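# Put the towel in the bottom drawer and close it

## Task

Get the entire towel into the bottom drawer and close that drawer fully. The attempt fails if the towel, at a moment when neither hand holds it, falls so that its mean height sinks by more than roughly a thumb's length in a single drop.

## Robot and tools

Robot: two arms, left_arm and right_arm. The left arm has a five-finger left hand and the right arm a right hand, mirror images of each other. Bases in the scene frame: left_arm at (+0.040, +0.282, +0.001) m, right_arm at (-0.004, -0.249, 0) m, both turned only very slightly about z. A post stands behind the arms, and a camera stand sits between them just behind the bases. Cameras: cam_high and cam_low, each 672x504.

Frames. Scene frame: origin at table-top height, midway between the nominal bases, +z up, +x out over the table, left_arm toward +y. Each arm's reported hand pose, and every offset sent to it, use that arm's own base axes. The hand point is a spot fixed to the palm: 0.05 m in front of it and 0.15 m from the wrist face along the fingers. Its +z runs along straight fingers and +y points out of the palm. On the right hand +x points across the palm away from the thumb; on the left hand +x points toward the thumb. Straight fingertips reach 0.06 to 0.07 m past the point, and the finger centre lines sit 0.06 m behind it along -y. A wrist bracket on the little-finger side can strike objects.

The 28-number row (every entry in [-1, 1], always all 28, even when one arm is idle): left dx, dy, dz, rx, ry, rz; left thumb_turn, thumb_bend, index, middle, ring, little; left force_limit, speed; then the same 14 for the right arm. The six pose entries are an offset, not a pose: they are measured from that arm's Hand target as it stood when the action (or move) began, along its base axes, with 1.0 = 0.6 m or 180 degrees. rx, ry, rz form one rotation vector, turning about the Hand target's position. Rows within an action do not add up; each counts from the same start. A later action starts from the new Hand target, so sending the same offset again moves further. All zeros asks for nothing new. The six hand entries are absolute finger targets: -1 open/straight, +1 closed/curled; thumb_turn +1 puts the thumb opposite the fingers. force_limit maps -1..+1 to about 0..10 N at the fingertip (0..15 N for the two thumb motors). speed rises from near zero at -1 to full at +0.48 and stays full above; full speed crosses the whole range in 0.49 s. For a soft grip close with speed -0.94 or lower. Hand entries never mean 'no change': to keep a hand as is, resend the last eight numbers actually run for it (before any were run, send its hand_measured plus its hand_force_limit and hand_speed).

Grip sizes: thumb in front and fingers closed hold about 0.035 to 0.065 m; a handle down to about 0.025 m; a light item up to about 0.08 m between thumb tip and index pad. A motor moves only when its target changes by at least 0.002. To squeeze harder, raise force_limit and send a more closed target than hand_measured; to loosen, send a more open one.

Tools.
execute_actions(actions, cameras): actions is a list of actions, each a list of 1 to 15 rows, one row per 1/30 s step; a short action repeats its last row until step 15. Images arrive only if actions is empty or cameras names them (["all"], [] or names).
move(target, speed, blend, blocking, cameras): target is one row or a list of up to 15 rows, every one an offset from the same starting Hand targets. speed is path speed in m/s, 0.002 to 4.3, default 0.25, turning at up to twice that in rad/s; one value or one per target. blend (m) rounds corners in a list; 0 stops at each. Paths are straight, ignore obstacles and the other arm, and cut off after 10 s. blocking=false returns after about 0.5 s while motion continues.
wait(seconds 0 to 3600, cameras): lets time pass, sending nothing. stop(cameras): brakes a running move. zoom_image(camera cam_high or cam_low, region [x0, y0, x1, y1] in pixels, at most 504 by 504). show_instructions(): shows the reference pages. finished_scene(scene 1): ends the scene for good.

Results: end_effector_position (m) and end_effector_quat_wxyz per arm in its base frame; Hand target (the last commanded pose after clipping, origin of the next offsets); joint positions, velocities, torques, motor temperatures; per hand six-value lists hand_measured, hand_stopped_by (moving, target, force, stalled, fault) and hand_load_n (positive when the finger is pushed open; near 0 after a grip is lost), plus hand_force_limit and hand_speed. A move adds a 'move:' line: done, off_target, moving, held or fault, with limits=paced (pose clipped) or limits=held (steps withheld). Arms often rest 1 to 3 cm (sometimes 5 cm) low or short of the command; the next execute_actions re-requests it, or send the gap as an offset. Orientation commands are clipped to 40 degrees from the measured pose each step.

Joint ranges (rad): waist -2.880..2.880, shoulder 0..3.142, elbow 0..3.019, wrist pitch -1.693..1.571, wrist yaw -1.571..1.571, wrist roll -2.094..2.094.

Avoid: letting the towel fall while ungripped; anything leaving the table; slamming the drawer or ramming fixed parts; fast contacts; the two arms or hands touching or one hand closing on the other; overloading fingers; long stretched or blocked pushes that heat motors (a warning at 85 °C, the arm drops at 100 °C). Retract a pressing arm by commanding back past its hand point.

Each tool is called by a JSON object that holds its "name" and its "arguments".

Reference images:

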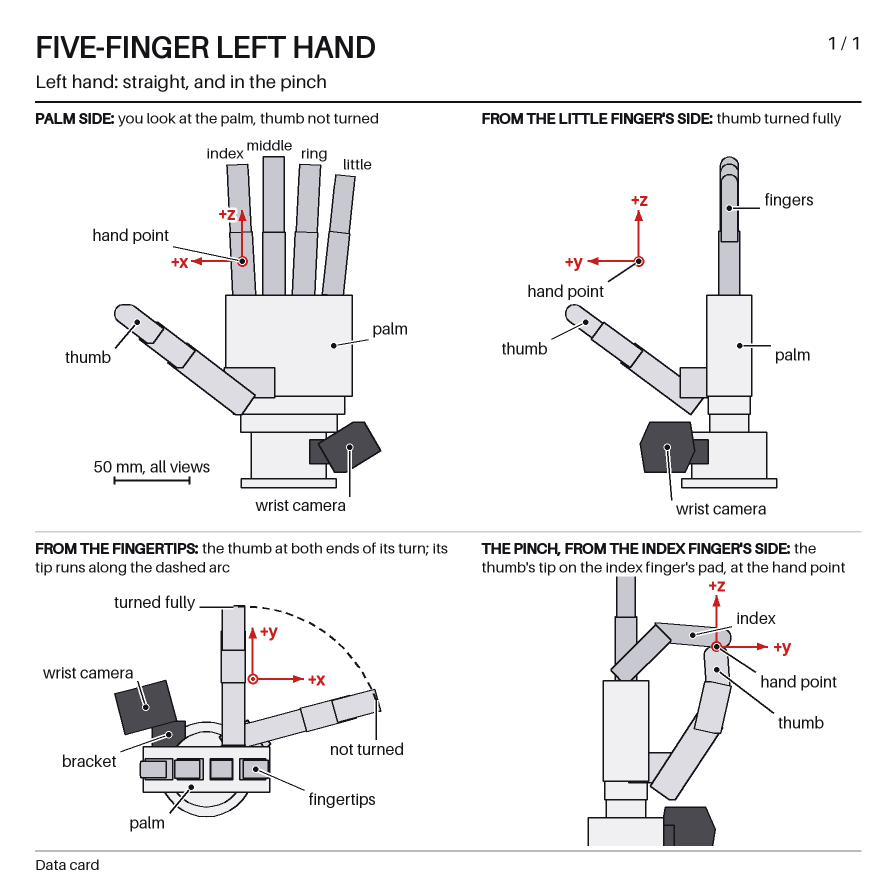

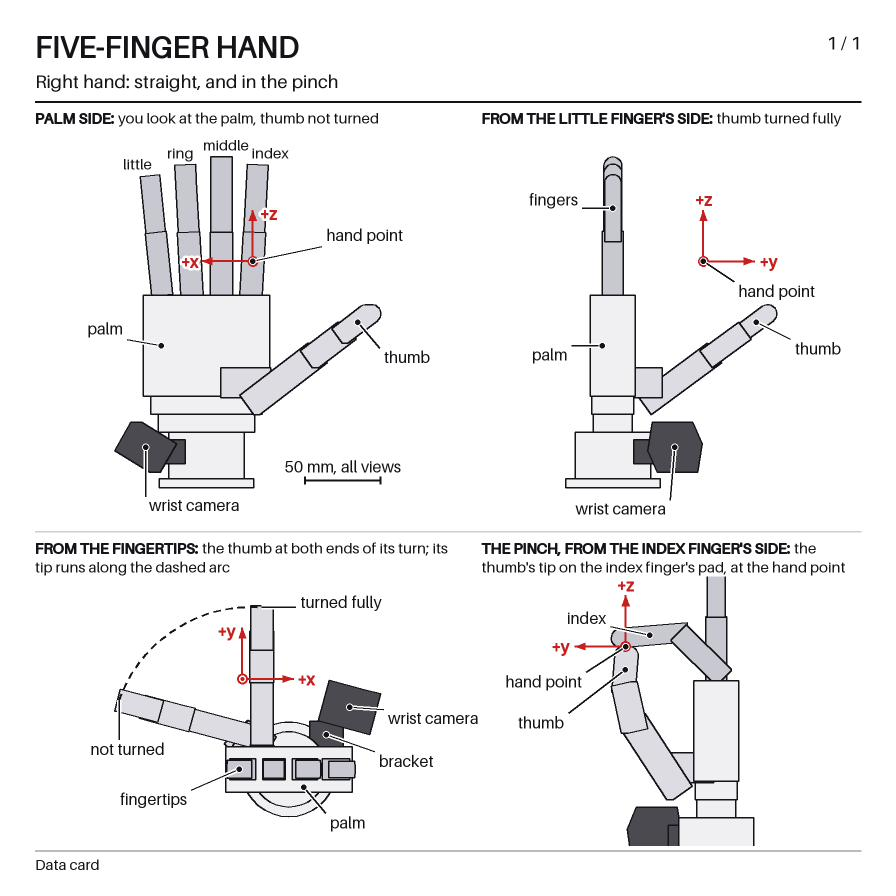

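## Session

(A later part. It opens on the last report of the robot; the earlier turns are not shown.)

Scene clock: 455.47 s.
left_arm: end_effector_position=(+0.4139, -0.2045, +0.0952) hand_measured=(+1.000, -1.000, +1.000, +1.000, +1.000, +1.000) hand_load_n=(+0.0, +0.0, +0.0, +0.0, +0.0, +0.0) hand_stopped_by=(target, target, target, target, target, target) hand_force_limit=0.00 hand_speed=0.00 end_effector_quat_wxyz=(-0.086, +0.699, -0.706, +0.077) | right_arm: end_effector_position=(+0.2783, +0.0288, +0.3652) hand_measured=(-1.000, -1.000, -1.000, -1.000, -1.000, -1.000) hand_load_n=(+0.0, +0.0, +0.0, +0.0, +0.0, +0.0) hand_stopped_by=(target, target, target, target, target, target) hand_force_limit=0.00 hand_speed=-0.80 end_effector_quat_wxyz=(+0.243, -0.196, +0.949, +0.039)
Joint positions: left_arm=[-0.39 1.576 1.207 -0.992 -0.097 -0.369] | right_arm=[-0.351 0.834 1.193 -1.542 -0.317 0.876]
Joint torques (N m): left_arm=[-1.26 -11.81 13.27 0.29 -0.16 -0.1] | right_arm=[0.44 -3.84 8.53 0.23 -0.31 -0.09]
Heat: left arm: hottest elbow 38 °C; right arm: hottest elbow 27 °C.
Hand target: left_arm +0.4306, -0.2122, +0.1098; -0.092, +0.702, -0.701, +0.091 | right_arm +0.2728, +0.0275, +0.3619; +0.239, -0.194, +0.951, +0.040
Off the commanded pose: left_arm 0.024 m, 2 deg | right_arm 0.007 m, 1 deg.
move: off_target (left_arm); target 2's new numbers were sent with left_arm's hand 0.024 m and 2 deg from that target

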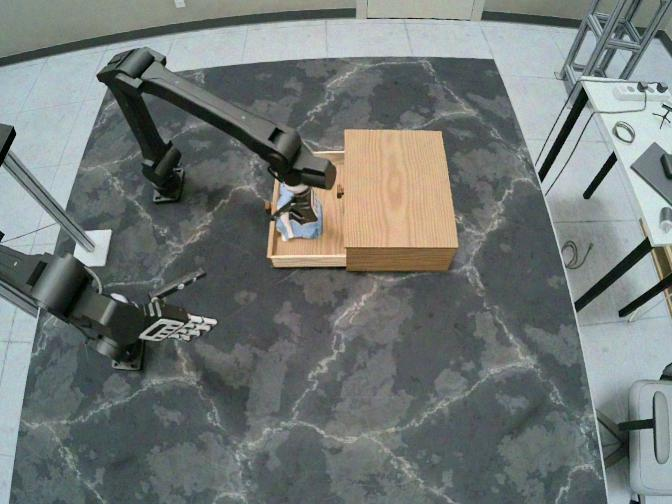

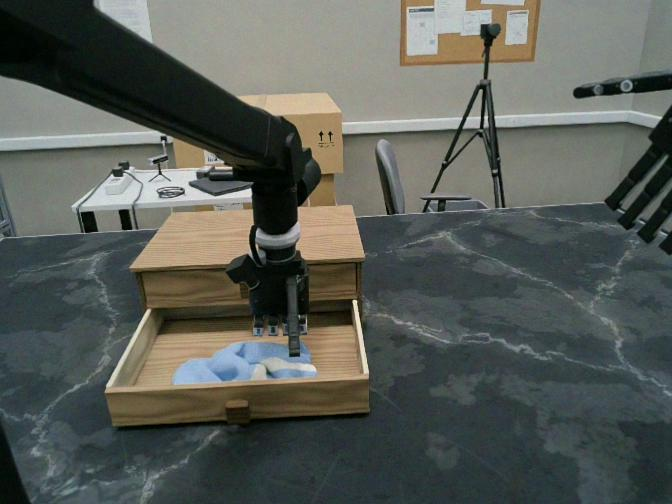

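{"name": "move", "arguments": {"target": [[0.0,0.045,-0.12,0,0,0,1,-1,1,1,1,1,0,0.0,0,0,0,0,0,0,-1,-1,-1,-1,-1,-1,0,-0.8],[0.0,0.045,0.08,0,0,0,1,-1,1,1,1,1,0,0.0,0,0,0,0,0,0,-1,-1,-1,-1,-1,-1,0,-0.8],[-0.1,0.2,0.1,0,0,0,1,-1,1,1,1,1,0,0.0,0,0,0,0,0,0,-1,-1,-1,-1,-1,-1,0,-0.8]], "cameras": ["all"], "speed": 0.08, "blend": [0,0.02,0]}}

{"name": "zoom_image", "arguments": {"camera": "cam_high", "region": [200, 60, 400, 280]}}

{"name": "zoom_image", "arguments": {"camera": "cam_low", "region": [100, 200, 400, 440]}}

Scene clock: 467.23 s.
left_arm: end_effector_position=(+0.3719, -0.0941, +0.1624) hand_measured=(+1.000, -1.000, +1.000, +1.000, +1.000, +1.000) hand_load_n=(+0.0, +0.0, +0.0, +0.0, +0.0, +0.0) hand_stopped_by=(target, target, target, target, target, target) hand_force_limit=0.00 hand_speed=0.00 end_effector_quat_wxyz=(-0.089, +0.706, -0.698, +0.087) | right_arm: end_effector_position=(+0.2783, +0.0288, +0.3652) hand_measured=(-1.000, -1.000, -1.000, -1.000, -1.000, -1.000) hand_load_n=(+0.0, -0.5, +0.0, +0.0, +0.0, +0.0) hand_stopped_by=(target, target, target, target, target, target) hand_force_limit=0.00 hand_speed=-0.80 end_effector_quat_wxyz=(+0.243, -0.196, +0.949, +0.039)
Joint positions: left_arm=[-0.164 1.324 1.121 -1.123 -0.045 -0.169] | right_arm=[-0.351 0.834 1.193 -1.542 -0.317 0.876]
Joint torques (N m): left_arm=[-0.73 -10.87 10.03 0.38 0.05 0.15] | right_arm=[0.44 -3.84 8.51 0.2 -0.32 -0.09]
Heat: left arm: hottest elbow 38 °C; right arm: hottest elbow 27 °C.
Hand target: left_arm +0.3706, -0.0922, +0.1697; -0.092, +0.702, -0.701, +0.091 | right_arm +0.2728, +0.0275, +0.3619; +0.239, -0.194, +0.951, +0.040
Off the commanded pose: left_arm 0.008 m, 1 deg | right_arm 0.007 m, 1 deg.
move: done

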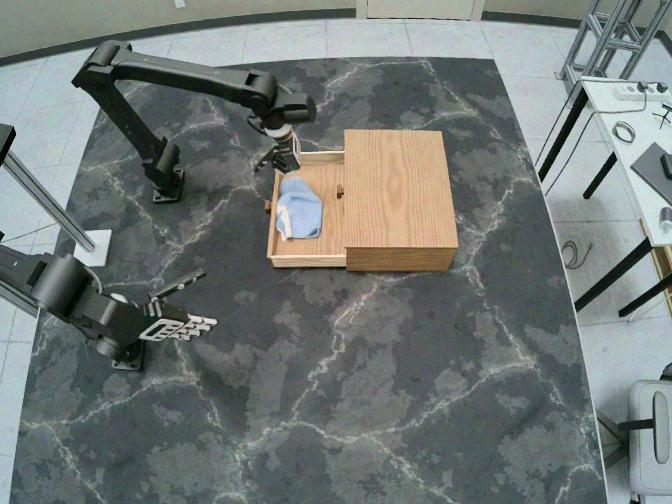

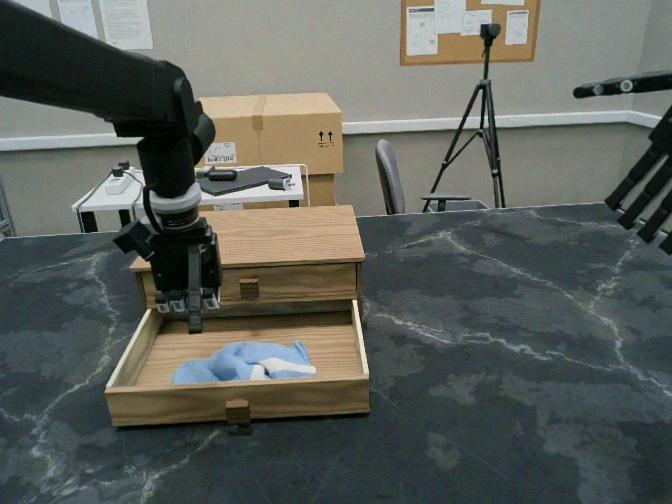

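Scaled by 2.291.

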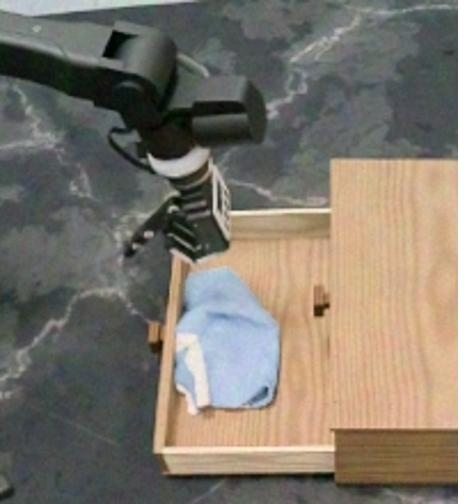

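Scaled by 1.680.

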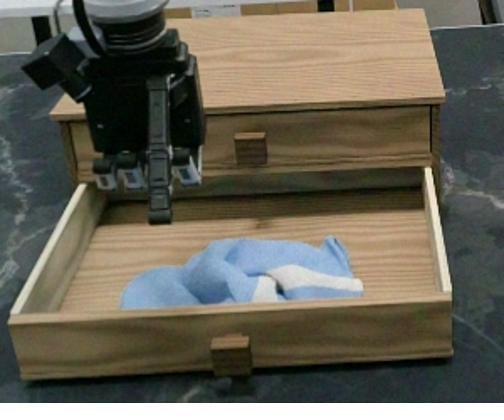

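{"name": "move", "arguments": {"target": [[-0.251,-0.076,0,0,-0.167,0,-1,-1,0,0,0,0,0,0.0,0,0,0,0,0,0,-1,-1,-1,-1,-1,-1,0,-0.8],[-0.251,-0.076,-0.17,0,-0.167,0,-1,-1,0,0,0,0,0,0.0,0,0,0,0,0,0,-1,-1,-1,-1,-1,-1,0,-0.8]], "cameras": ["all"], "speed": 0.12}}

{"name": "zoom_image", "arguments": {"camera": "cam_high", "region": [200, 60, 400, 280]}}

{"name": "zoom_image", "arguments": {"camera": "cam_low", "region": [100, 200, 400, 440]}}

Scene clock: 512.03 s.
left_arm: end_effector_position=(+0.2145, -0.1317, +0.0621) hand_measured=(-1.000, -1.000, +0.000, +0.000, +0.000, +0.000) hand_load_n=(+0.0, +0.0, +0.0, +0.0, +0.0, +0.0) hand_stopped_by=(target, target, target, target, target, target) hand_force_limit=0.00 hand_speed=0.00 end_effector_quat_wxyz=(-0.271, +0.652, -0.659, +0.259) | right_arm: end_effector_position=(+0.2783, +0.0288, +0.3652) hand_measured=(-1.000, -1.000, -1.000, -1.000, -1.000, -1.000) hand_load_n=(+0.0, +0.0, +0.0, +0.0, +0.0, +0.0) hand_stopped_by=(target, target, target, target, target, target) hand_force_limit=0.00 hand_speed=-0.80 end_effector_quat_wxyz=(+0.243, -0.196, +0.949, +0.039)
Joint positions: left_arm=[-0.701 0.601 0.345 -0.685 -0.475 -0.533] | right_arm=[-0.351 0.834 1.193 -1.542 -0.317 0.876]
Joint torques (N m): left_arm=[-1.61 -1.38 11.04 2.11 -0.33 -0.08] | right_arm=[0.56 -3.66 8.57 0.2 -0.31 -0.09]
Heat: left arm: hottest elbow 37 °C; right arm: hottest elbow 27 °C.
Hand target: left_arm +0.2200, -0.1378, +0.0678; -0.271, +0.654, -0.653, +0.270 | right_arm +0.2728, +0.0275, +0.3619; +0.239, -0.194, +0.951, +0.040
Off the commanded pose: left_arm 0.010 m, 1 deg | right_arm 0.007 m, 1 deg.
move: done

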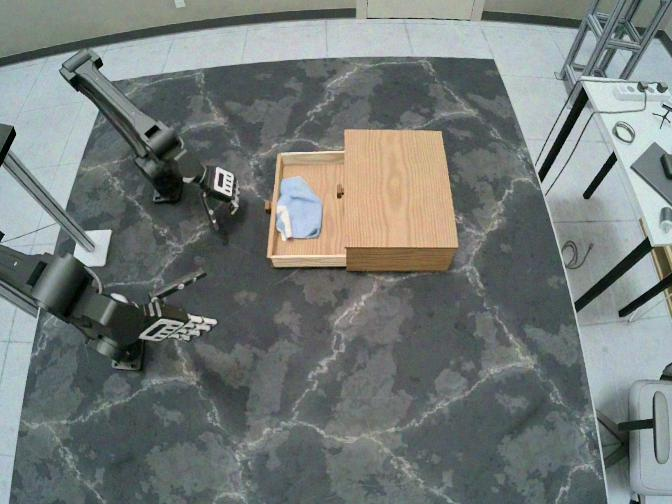

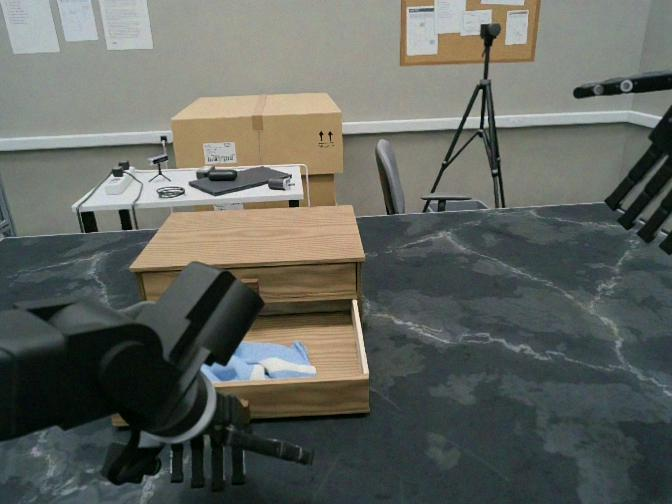

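Scaled by 2.291.

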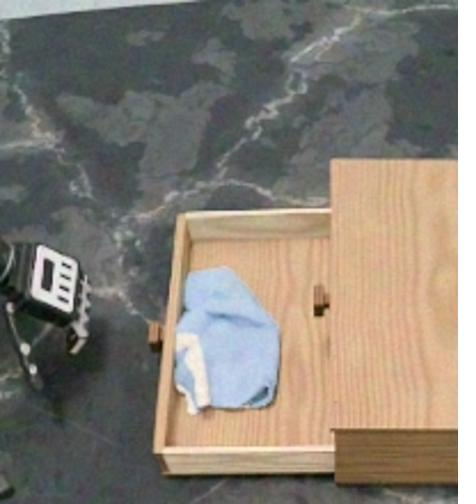

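Scaled by 1.680.

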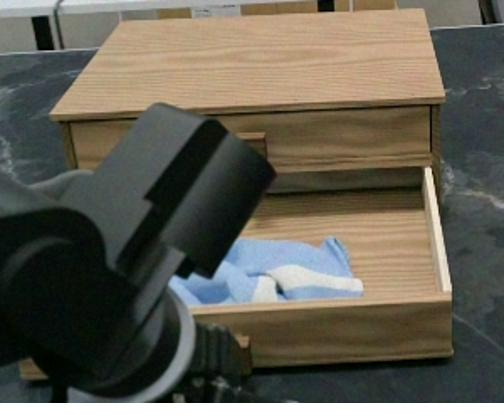

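{"name": "move", "arguments": {"target": [[0.0,0,-0.045,0,0,0,-1,-1,0,0,0,0,0,0.0,0,0,0,0,0,0,-1,-1,-1,-1,-1,-1,0,-0.8],[0.2,0,-0.045,0,0,0,-1,-1,0,0,0,0,0,0.0,0,0,0,0,0,0,-1,-1,-1,-1,-1,-1,0,-0.8]], "cameras": ["all"], "speed": 0.06, "blend": [0.01,0]}}

{"name": "zoom_image", "arguments": {"camera": "cam_high", "region": [200, 60, 400, 280]}}

{"name": "zoom_image", "arguments": {"camera": "cam_low", "region": [100, 200, 400, 440]}}

Scene clock: 521.67 s.
left_arm: end_effector_position=(+0.2968, -0.1347, +0.0308) hand_measured=(-1.000, -1.000, +0.000, +0.002, +0.000, +0.000) hand_load_n=(-0.5, +0.0, -7.5, -25.0, -5.5, +0.0) hand_stopped_by=(target, target, target, target, target, target) hand_force_limit=0.00 hand_speed=0.00 end_effector_quat_wxyz=(-0.249, +0.642, -0.681, +0.250) | right_arm: end_effector_position=(+0.2783, +0.0288, +0.3652) hand_measured=(-1.000, -1.000, -1.000, -1.000, -1.000, -1.000) hand_load_n=(+0.0, -0.5, +0.0, +0.0, +0.0, +0.0) hand_stopped_by=(target, target, target, target, target, target) hand_force_limit=0.00 hand_speed=-0.80 end_effector_quat_wxyz=(+0.243, -0.196, +0.949, +0.039)
Joint positions: left_arm=[-0.445 0.999 0.413 -0.307 -0.269 -0.291] | right_arm=[-0.351 0.834 1.193 -1.542 -0.317 0.876]
Joint torques (N m): left_arm=[1.79 -0.5 13.27 4.33 -0.9 -0.07] | right_arm=[0.44 -3.78 8.54 0.21 -0.31 -0.09]
Heat: left arm: hottest elbow 36 °C; right arm: hottest elbow 27 °C.
Hand target: left_arm +0.3399, -0.1377, +0.0406; -0.271, +0.654, -0.653, +0.270 | right_arm +0.2728, +0.0275, +0.3619; +0.239, -0.194, +0.951, +0.040
Off the commanded pose: left_arm 0.044 m, 5 deg | right_arm 0.007 m, 1 deg.
move: off_target (left_arm)

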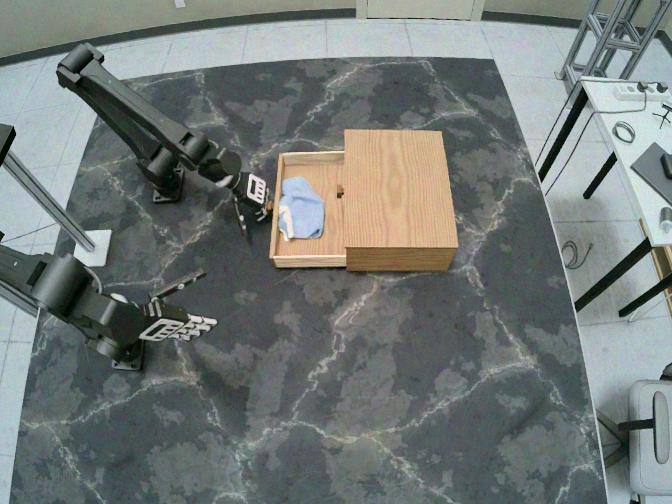

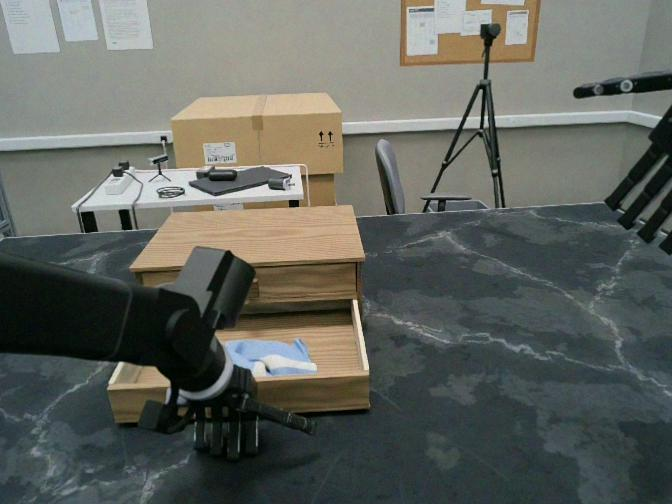

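Scaled by 2.291.

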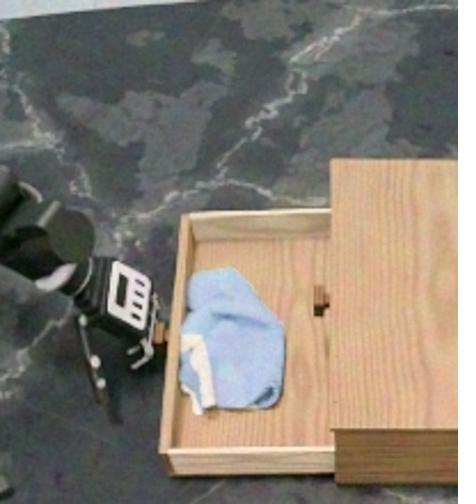

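Scaled by 1.680.

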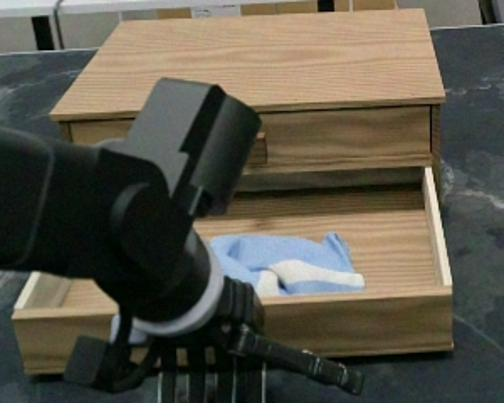

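{"name": "move", "arguments": {"target": [-0.17,0,0.03,0,0,0,-1,-1,0,0,0,0,0,0.0,0,0,0,0,0,0,-1,-1,-1,-1,-1,-1,0,-0.8], "cameras": ["all"], "speed": 0.2}}

{"name": "zoom_image", "arguments": {"camera": "cam_high", "region": [200, 60, 400, 280]}}

Scene clock: 540.33 s.
left_arm: end_effector_position=(+0.2356, -0.1339, +0.0516) hand_measured=(-1.000, -1.000, +0.000, +0.000, +0.000, +0.000) hand_load_n=(-0.5, +0.0, +0.0, +0.0, +0.0, +0.0) hand_stopped_by=(target, target, target, target, target, target) hand_force_limit=0.00 hand_speed=0.00 end_effector_quat_wxyz=(-0.271, +0.652, -0.657, +0.263) | right_arm: end_effector_position=(+0.2783, +0.0288, +0.3652) hand_measured=(-1.000, -1.000, -1.000, -1.000, -1.000, -1.000) hand_load_n=(+0.0, +0.0, +0.0, +0.0, +0.0, +0.0) hand_stopped_by=(target, target, target, target, target, target) hand_force_limit=0.00 hand_speed=-0.80 end_effector_quat_wxyz=(+0.243, -0.196, +0.949, +0.039)
Joint positions: left_arm=[-0.633 0.693 0.335 -0.549 -0.434 -0.473] | right_arm=[-0.351 0.834 1.193 -1.542 -0.317 0.876]
Joint torques (N m): left_arm=[-1.79 -2.9 11.11 1.05 -0.35 -0.11] | right_arm=[0.5 -3.72 8.54 0.23 -0.32 -0.1]
Heat: left arm: hottest elbow 38 °C; right arm: hottest elbow 27 °C.
Hand target: left_arm +0.2380, -0.1377, +0.0586; -0.271, +0.654, -0.653, +0.270 | right_arm +0.2728, +0.0275, +0.3619; +0.239, -0.194, +0.951, +0.040
Off the commanded pose: left_arm 0.008 m, 1 deg | right_arm 0.007 m, 1 deg.
move: done

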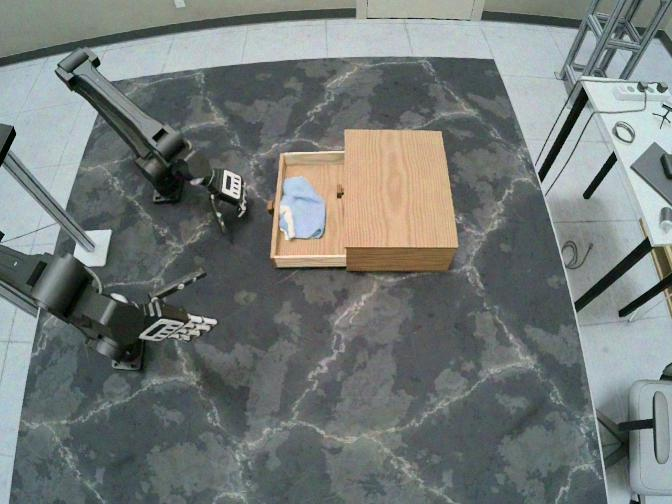

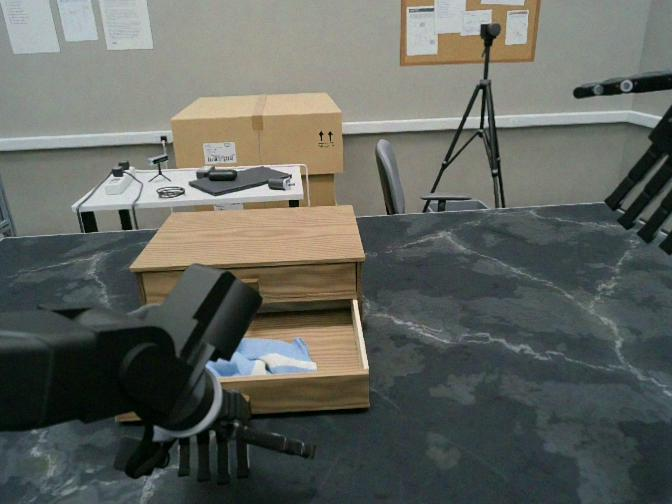

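Scaled by 2.291.

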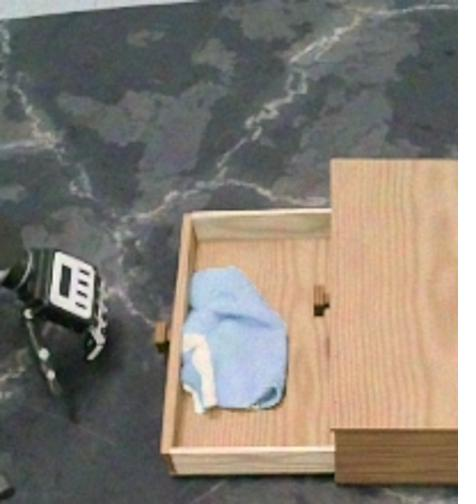

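{"name": "move", "arguments": {"target": [[-0.05,0.01,0.04,0,0.167,0,-1,-1,1,1,1,1,0,0.0,0,0,0,0,0,0,-1,-1,-1,-1,-1,-1,0,-0.8],[-0.05,0.01,-0.055,0,0.167,0,-1,-1,1,1,1,1,0,0.0,0,0,0,0,0,0,-1,-1,-1,-1,-1,-1,0,-0.8]], "cameras": ["all"], "speed": 0.12}}

{"name": "zoom_image", "arguments": {"camera": "cam_high", "region": [200, 60, 400, 280]}}

{"name": "zoom_image", "arguments": {"camera": "cam_low", "region": [100, 260, 400, 500]}}

Scene clock: 550.60 s.
left_arm: end_effector_position=(+0.2010, -0.1305, +0.0236) hand_measured=(-1.000, -1.000, +1.000, +1.000, +1.000, +1.000) hand_load_n=(+0.0, +0.0, +0.0, +0.0, +0.0, +0.0) hand_stopped_by=(target, target, target, target, target, target) hand_force_limit=0.00 hand_speed=0.00 end_effector_quat_wxyz=(-0.090, +0.704, -0.699, +0.084) | right_arm: end_effector_position=(+0.2783, +0.0288, +0.3652) hand_measured=(-1.000, -1.000, -1.000, -1.000, -1.000, -1.000) hand_load_n=(+0.0, +0.0, +0.0, +0.0, +0.0, +0.0) hand_stopped_by=(target, target, target, target, target, target) hand_force_limit=0.00 hand_speed=-0.80 end_effector_quat_wxyz=(+0.243, -0.196, +0.949, +0.039)
Joint positions: left_arm=[-0.443 1.04 0.512 -0.824 -0.113 -0.438] | right_arm=[-0.351 0.834 1.193 -1.542 -0.317 0.876]
Joint torques (N m): left_arm=[-0.56 -4.89 9.24 1.16 0.01 0.15] | right_arm=[0.44 -3.84 8.51 0.21 -0.31 -0.08]
Heat: left arm: hottest elbow 38 °C; right arm: hottest elbow 27 °C.
Hand target: left_arm +0.2080, -0.1319, +0.0257; -0.092, +0.702, -0.701, +0.091 | right_arm +0.2728, +0.0275, +0.3619; +0.239, -0.194, +0.951, +0.040
Off the commanded pose: left_arm 0.007 m, 1 deg | right_arm 0.007 m, 1 deg.
move: done

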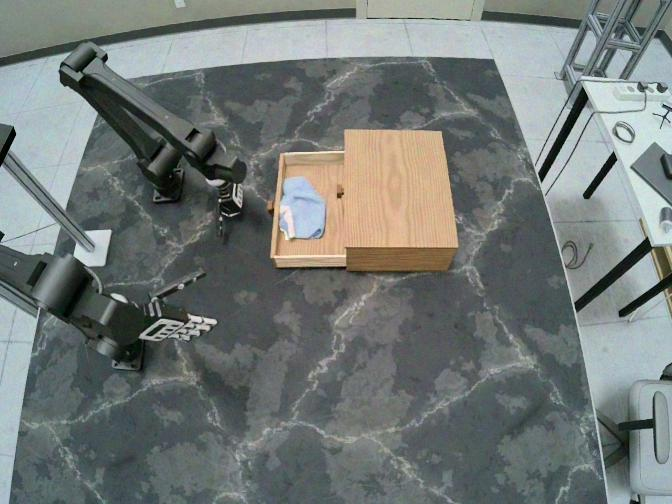

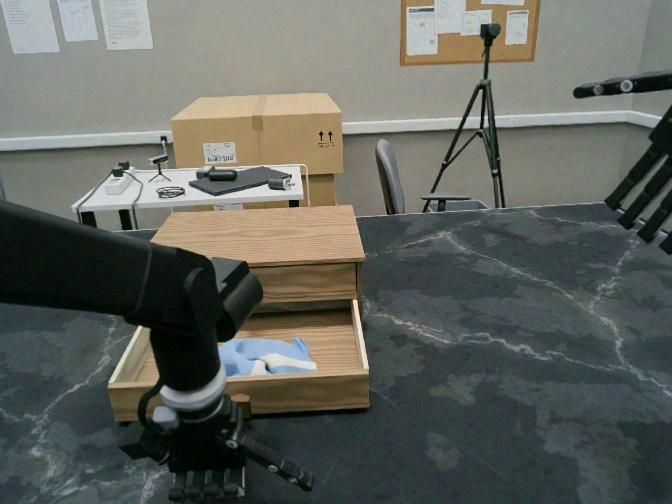

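Scaled by 2.291.

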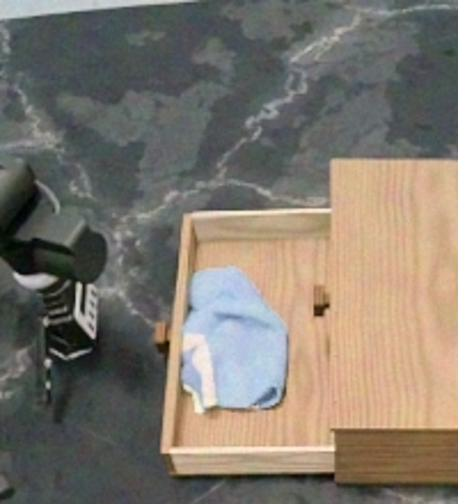

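Scaled by 1.680.

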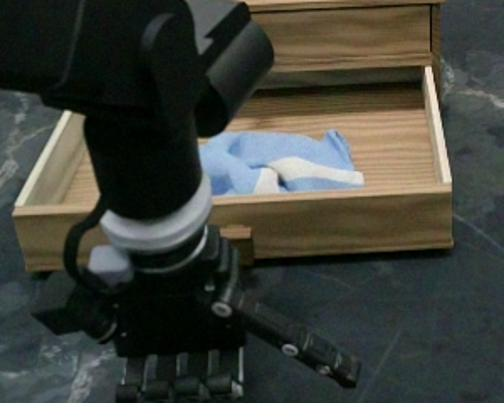

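{"name": "move", "arguments": {"target": [0.16,-0.033,0.0,0,0,0,-1,-1,1,1,1,1,0,0.0,0,0,0,0,0,0,-1,-1,-1,-1,-1,-1,0,-0.8], "cameras": ["all"], "speed": 0.06}}

{"name": "zoom_image", "arguments": {"camera": "cam_high", "region": [200, 60, 400, 280]}}

{"name": "zoom_image", "arguments": {"camera": "cam_low", "region": [100, 260, 400, 500]}}

Scene clock: 560.27 s.
left_arm: end_effector_position=(+0.2743, -0.1435, +0.0110) hand_measured=(-1.000, -1.000, +1.000, +1.000, +1.000, +1.000) hand_load_n=(+0.0, +0.0, +0.0, +0.0, +0.0, +0.0) hand_stopped_by=(target, target, target, target, target, target) hand_force_limit=0.00 hand_speed=0.00 end_effector_quat_wxyz=(-0.079, +0.704, -0.703, +0.064) | right_arm: end_effector_position=(+0.2783, +0.0288, +0.3652) hand_measured=(-1.000, -1.000, -1.000, -1.000, -1.000, -1.000) hand_load_n=(+0.0, +0.0, -0.5, +0.0, +0.0, +0.0) hand_stopped_by=(target, target, target, target, target, target) hand_force_limit=0.00 hand_speed=-0.80 end_effector_quat_wxyz=(+0.243, -0.196, +0.949, +0.039)
Joint positions: left_arm=[-0.377 1.327 0.689 -0.751 -0.094 -0.369] | right_arm=[-0.351 0.834 1.193 -1.542 -0.317 0.876]
Joint torques (N m): left_arm=[-0.32 -7.65 12.34 1.17 -0.09 0.11] | right_arm=[0.5 -3.78 8.5 0.2 -0.32 -0.1]
Heat: left arm: hottest elbow 37 °C; right arm: hottest elbow 27 °C.
Hand target: left_arm +0.3040, -0.1516, +0.0257; -0.092, +0.702, -0.701, +0.091 | right_arm +0.2728, +0.0275, +0.3619; +0.239, -0.194, +0.951, +0.040
Off the commanded pose: left_arm 0.034 m, 3 deg | right_arm 0.007 m, 1 deg.
move: off_target (left_arm)

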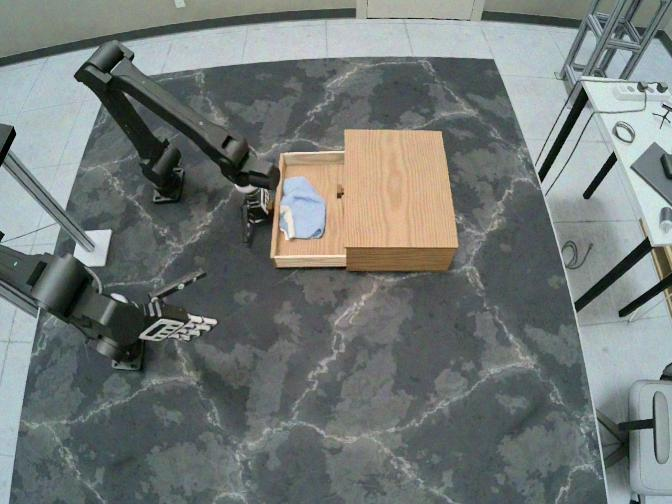

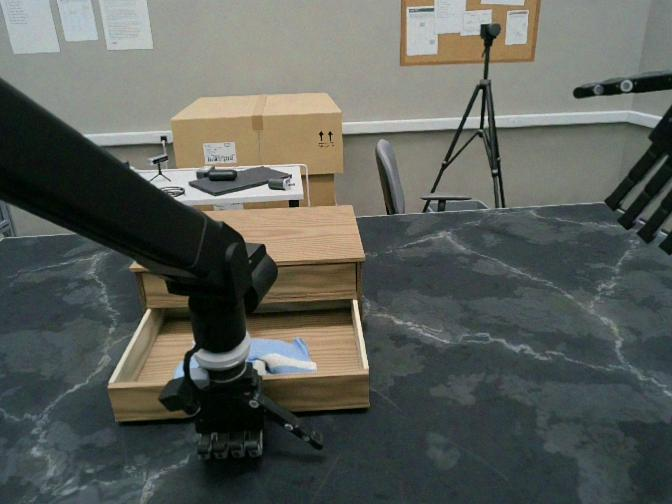

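Scaled by 2.291.

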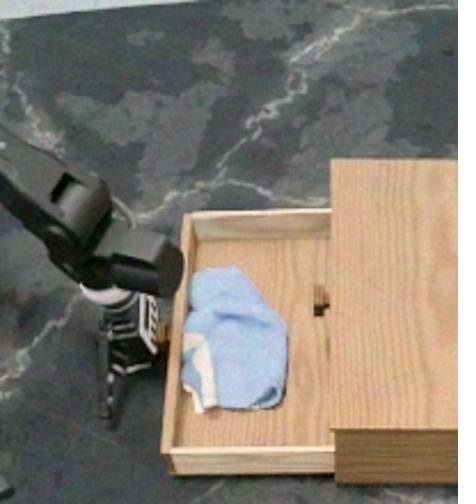

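Scaled by 1.680.

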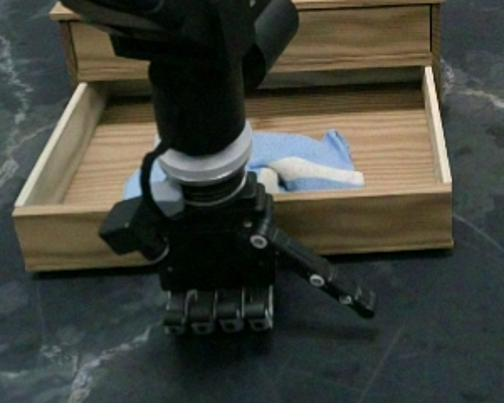

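{"name": "move", "arguments": {"target": [0.1,-0.0,0.02,0,0,0,-1,-1,1,1,1,1,0,0.0,0,0,0,0,0,0,-1,-1,-1,-1,-1,-1,0,-0.8], "cameras": ["all"], "speed": 0.05}}

{"name": "zoom_image", "arguments": {"camera": "cam_high", "region": [200, 60, 400, 280]}}

{"name": "zoom_image", "arguments": {"camera": "cam_low", "region": [100, 260, 400, 500]}}

Scene clock: 567.17 s.
left_arm: end_effector_position=(+0.3330, -0.1453, +0.0247) hand_measured=(-1.000, -1.000, +1.000, +1.000, +1.000, +1.000) hand_load_n=(+0.0, +0.0, +0.0, +0.0, +0.0, -0.5) hand_stopped_by=(target, target, target, target, target, target) hand_force_limit=0.00 hand_speed=0.00 end_effector_quat_wxyz=(-0.076, +0.701, -0.706, +0.063) | right_arm: end_effector_position=(+0.2783, +0.0288, +0.3652) hand_measured=(-1.000, -1.000, -1.000, -1.000, -1.000, -1.000) hand_load_n=(+0.0, +0.0, +0.0, +0.0, +0.0, +0.0) hand_stopped_by=(target, target, target, target, target, target) hand_force_limit=0.00 hand_speed=-0.80 end_effector_quat_wxyz=(+0.243, -0.196, +0.949, +0.039)
Joint positions: left_arm=[-0.321 1.451 0.855 -0.793 -0.077 -0.307] | right_arm=[-0.351 0.834 1.193 -1.542 -0.317 0.876]
Joint torques (N m): left_arm=[-0.44 -9.17 12.37 1.52 -0.2 0.05] | right_arm=[0.5 -3.72 8.54 0.2 -0.31 -0.09]
Heat: left arm: hottest elbow 38 °C; right arm: hottest elbow 27 °C.
Hand target: left_arm +0.3639, -0.1516, +0.0376; -0.092, +0.702, -0.701, +0.091 | right_arm +0.2728, +0.0275, +0.3619; +0.239, -0.194, +0.951, +0.040
Off the commanded pose: left_arm 0.034 m, 4 deg | right_arm 0.007 m, 1 deg.
move: off_target (left_arm)

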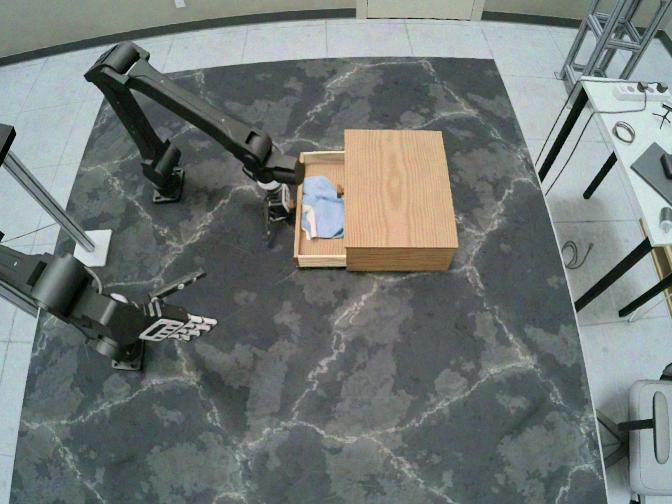

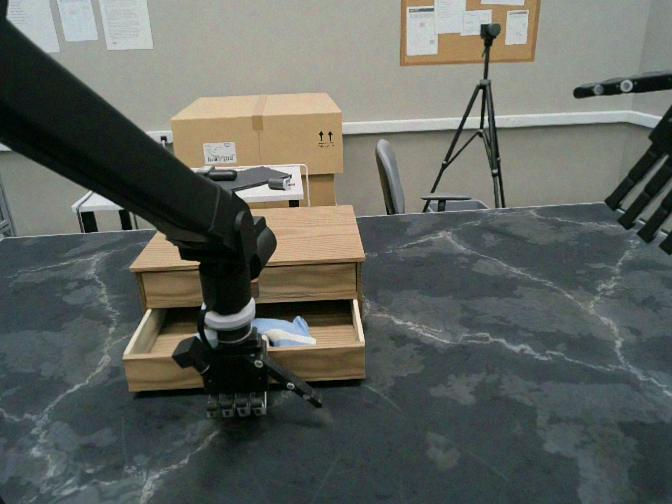

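Scaled by 2.291.

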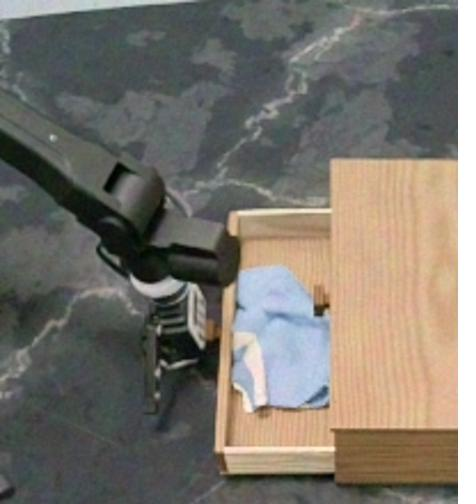

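Scaled by 1.680.

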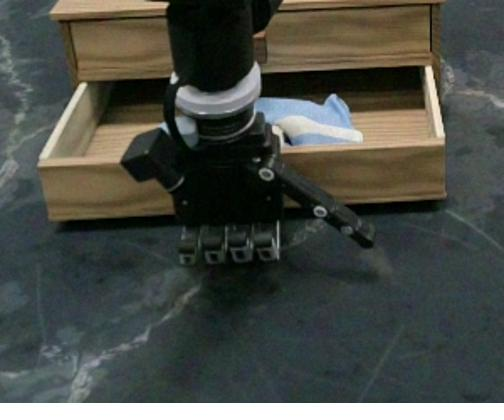

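{"name": "move", "arguments": {"target": [0.07,-0.0,-0.01,0,0,0,-1,-1,1,1,1,1,0,0.0,0,0,0,0,0,0,-1,-1,-1,-1,-1,-1,0,-0.8], "cameras": ["all"], "speed": 0.05}}

{"name": "zoom_image", "arguments": {"camera": "cam_high", "region": [240, 120, 400, 280]}}

{"name": "zoom_image", "arguments": {"camera": "cam_low", "region": [100, 240, 400, 440]}}

Scene clock: 572.43 s.
left_arm: end_effector_position=(+0.3716, -0.1459, +0.0177) hand_measured=(-1.000, -1.000, +1.000, +1.000, +1.000, +1.000) hand_load_n=(+0.0, -0.5, +0.0, +0.0, +0.0, +0.0) hand_stopped_by=(target, target, target, target, target, target) hand_force_limit=0.00 hand_speed=0.00 end_effector_quat_wxyz=(-0.075, +0.703, -0.704, +0.060) | right_arm: end_effector_position=(+0.2783, +0.0288, +0.3652) hand_measured=(-1.000, -1.000, -1.000, -1.000, -1.000, -1.000) hand_load_n=(+0.0, +0.0, +0.0, +0.0, +0.0, +0.0) hand_stopped_by=(target, target, target, target, target, target) hand_force_limit=0.00 hand_speed=-0.80 end_effector_quat_wxyz=(+0.243, -0.196, +0.949, +0.039)
Joint positions: left_arm=[-0.293 1.556 0.952 -0.79 -0.074 -0.285] | right_arm=[-0.351 0.834 1.193 -1.542 -0.317 0.876]
Joint torques (N m): left_arm=[-0.26 -10.46 12.74 1.63 -0.04 0.12] | right_arm=[0.44 -3.78 8.54 0.21 -0.31 -0.09]
Heat: left arm: hottest elbow 37 °C; right arm: hottest elbow 28 °C.
Hand target: left_arm +0.4060, -0.1516, +0.0317; -0.092, +0.702, -0.701, +0.091 | right_arm +0.2728, +0.0275, +0.3619; +0.239, -0.194, +0.951, +0.040
Off the commanded pose: left_arm 0.037 m, 4 deg | right_arm 0.007 m, 1 deg.
move: off_target (left_arm)

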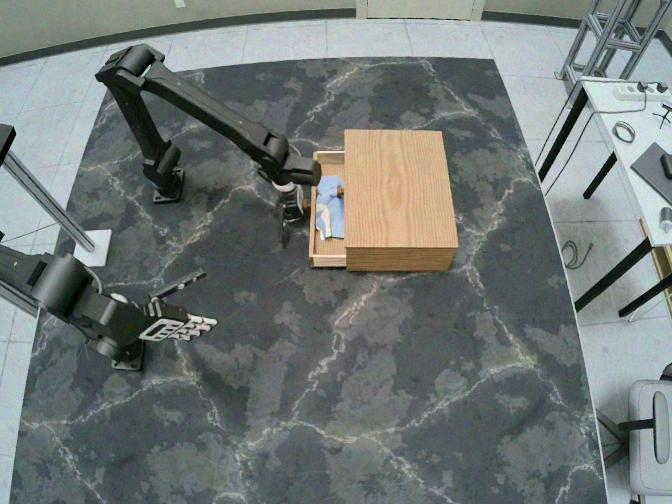

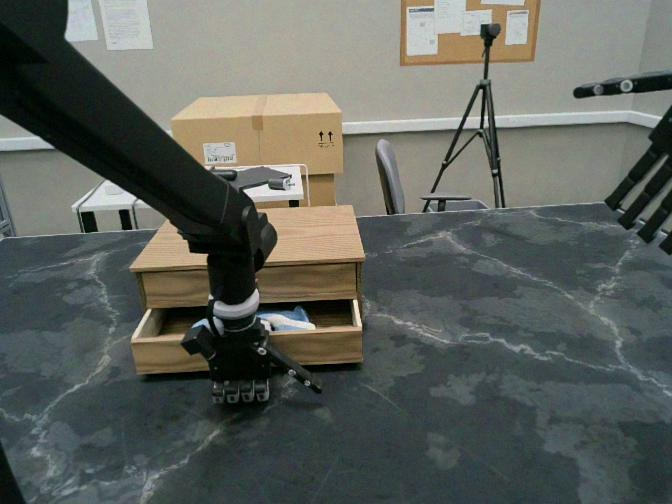

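Scaled by 3.150.

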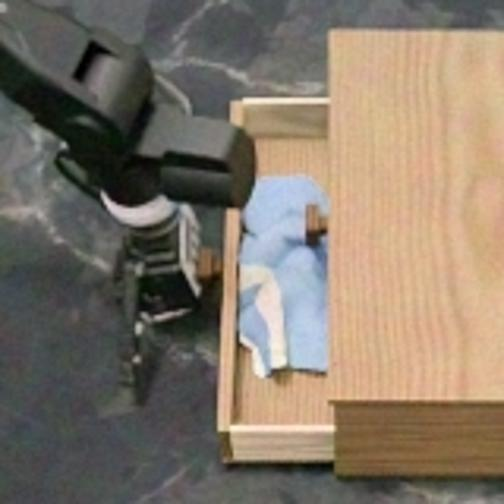

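Scaled by 1.680.

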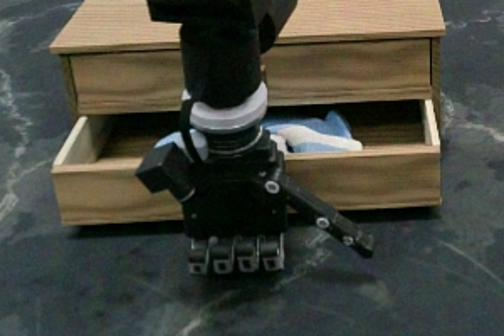

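{"name": "move", "arguments": {"target": [0.065,-0.0,0.01,0,0,0,-1,-1,1,1,1,1,0,0.0,0,0,0,0,0,0,-1,-1,-1,-1,-1,-1,0,-0.8], "cameras": ["all"], "speed": 0.05}}

{"name": "zoom_image", "arguments": {"camera": "cam_high", "region": [240, 120, 400, 280]}}

{"name": "zoom_image", "arguments": {"camera": "cam_low", "region": [100, 240, 400, 440]}}

Scene clock: 581.93 s.
left_arm: end_effector_position=(+0.4160, -0.1485, +0.0211) hand_measured=(-1.000, -1.000, +1.000, +1.000, +1.000, +1.000) hand_load_n=(+0.0, -0.5, +0.0, +0.0, +0.5, +0.0) hand_stopped_by=(target, target, target, target, target, target) hand_force_limit=0.00 hand_speed=0.00 end_effector_quat_wxyz=(-0.079, +0.703, -0.703, +0.069) | right_arm: end_effector_position=(+0.2783, +0.0288, +0.3652) hand_measured=(-1.000, -1.000, -1.000, -1.000, -1.000, -1.000) hand_load_n=(+0.0, +0.0, +0.0, +0.0, +0.0, +0.0) hand_stopped_by=(target, target, target, target, target, target) hand_force_limit=0.00 hand_speed=-0.80 end_effector_quat_wxyz=(+0.243, -0.196, +0.949, +0.039)
Joint positions: left_arm=[-0.269 1.639 1.066 -0.8 -0.069 -0.263] | right_arm=[-0.351 0.834 1.193 -1.542 -0.317 0.876]
Joint torques (N m): left_arm=[-0.26 -11.93 13.2 0.68 -0.03 0.11] | right_arm=[0.5 -3.72 8.54 0.2 -0.32 -0.09]
Heat: left arm: hottest elbow 38 °C; right arm: hottest elbow 28 °C.
Hand target: left_arm +0.4450, -0.1517, +0.0377; -0.092, +0.702, -0.701, +0.091 | right_arm +0.2728, +0.0275, +0.3619; +0.239, -0.194, +0.951, +0.040
Off the commanded pose: left_arm 0.034 m, 3 deg | right_arm 0.007 m, 1 deg.
move: off_target (left_arm)

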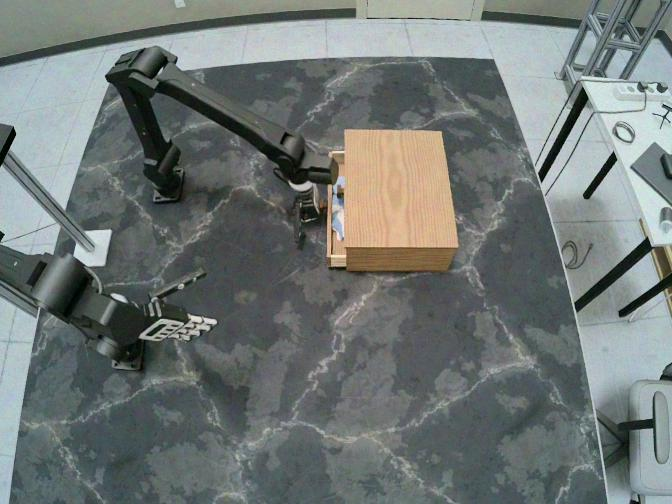

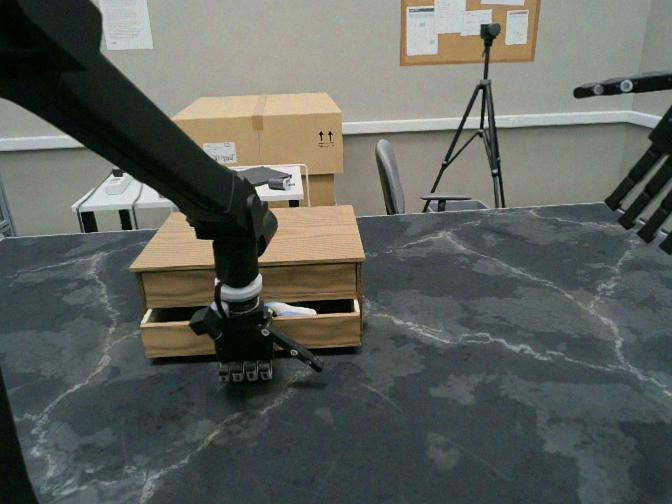

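Scaled by 3.150.

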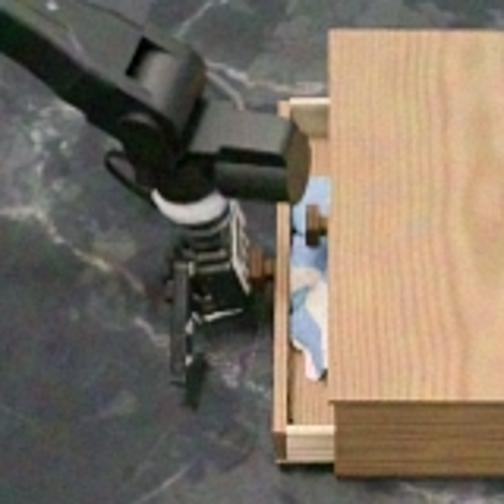

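Scaled by 1.680.

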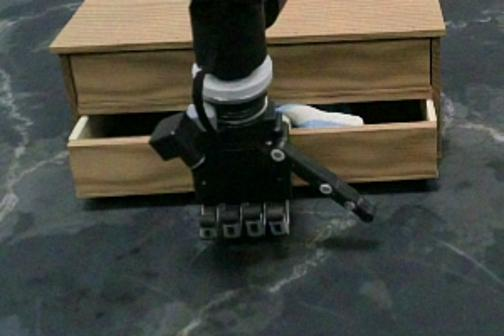

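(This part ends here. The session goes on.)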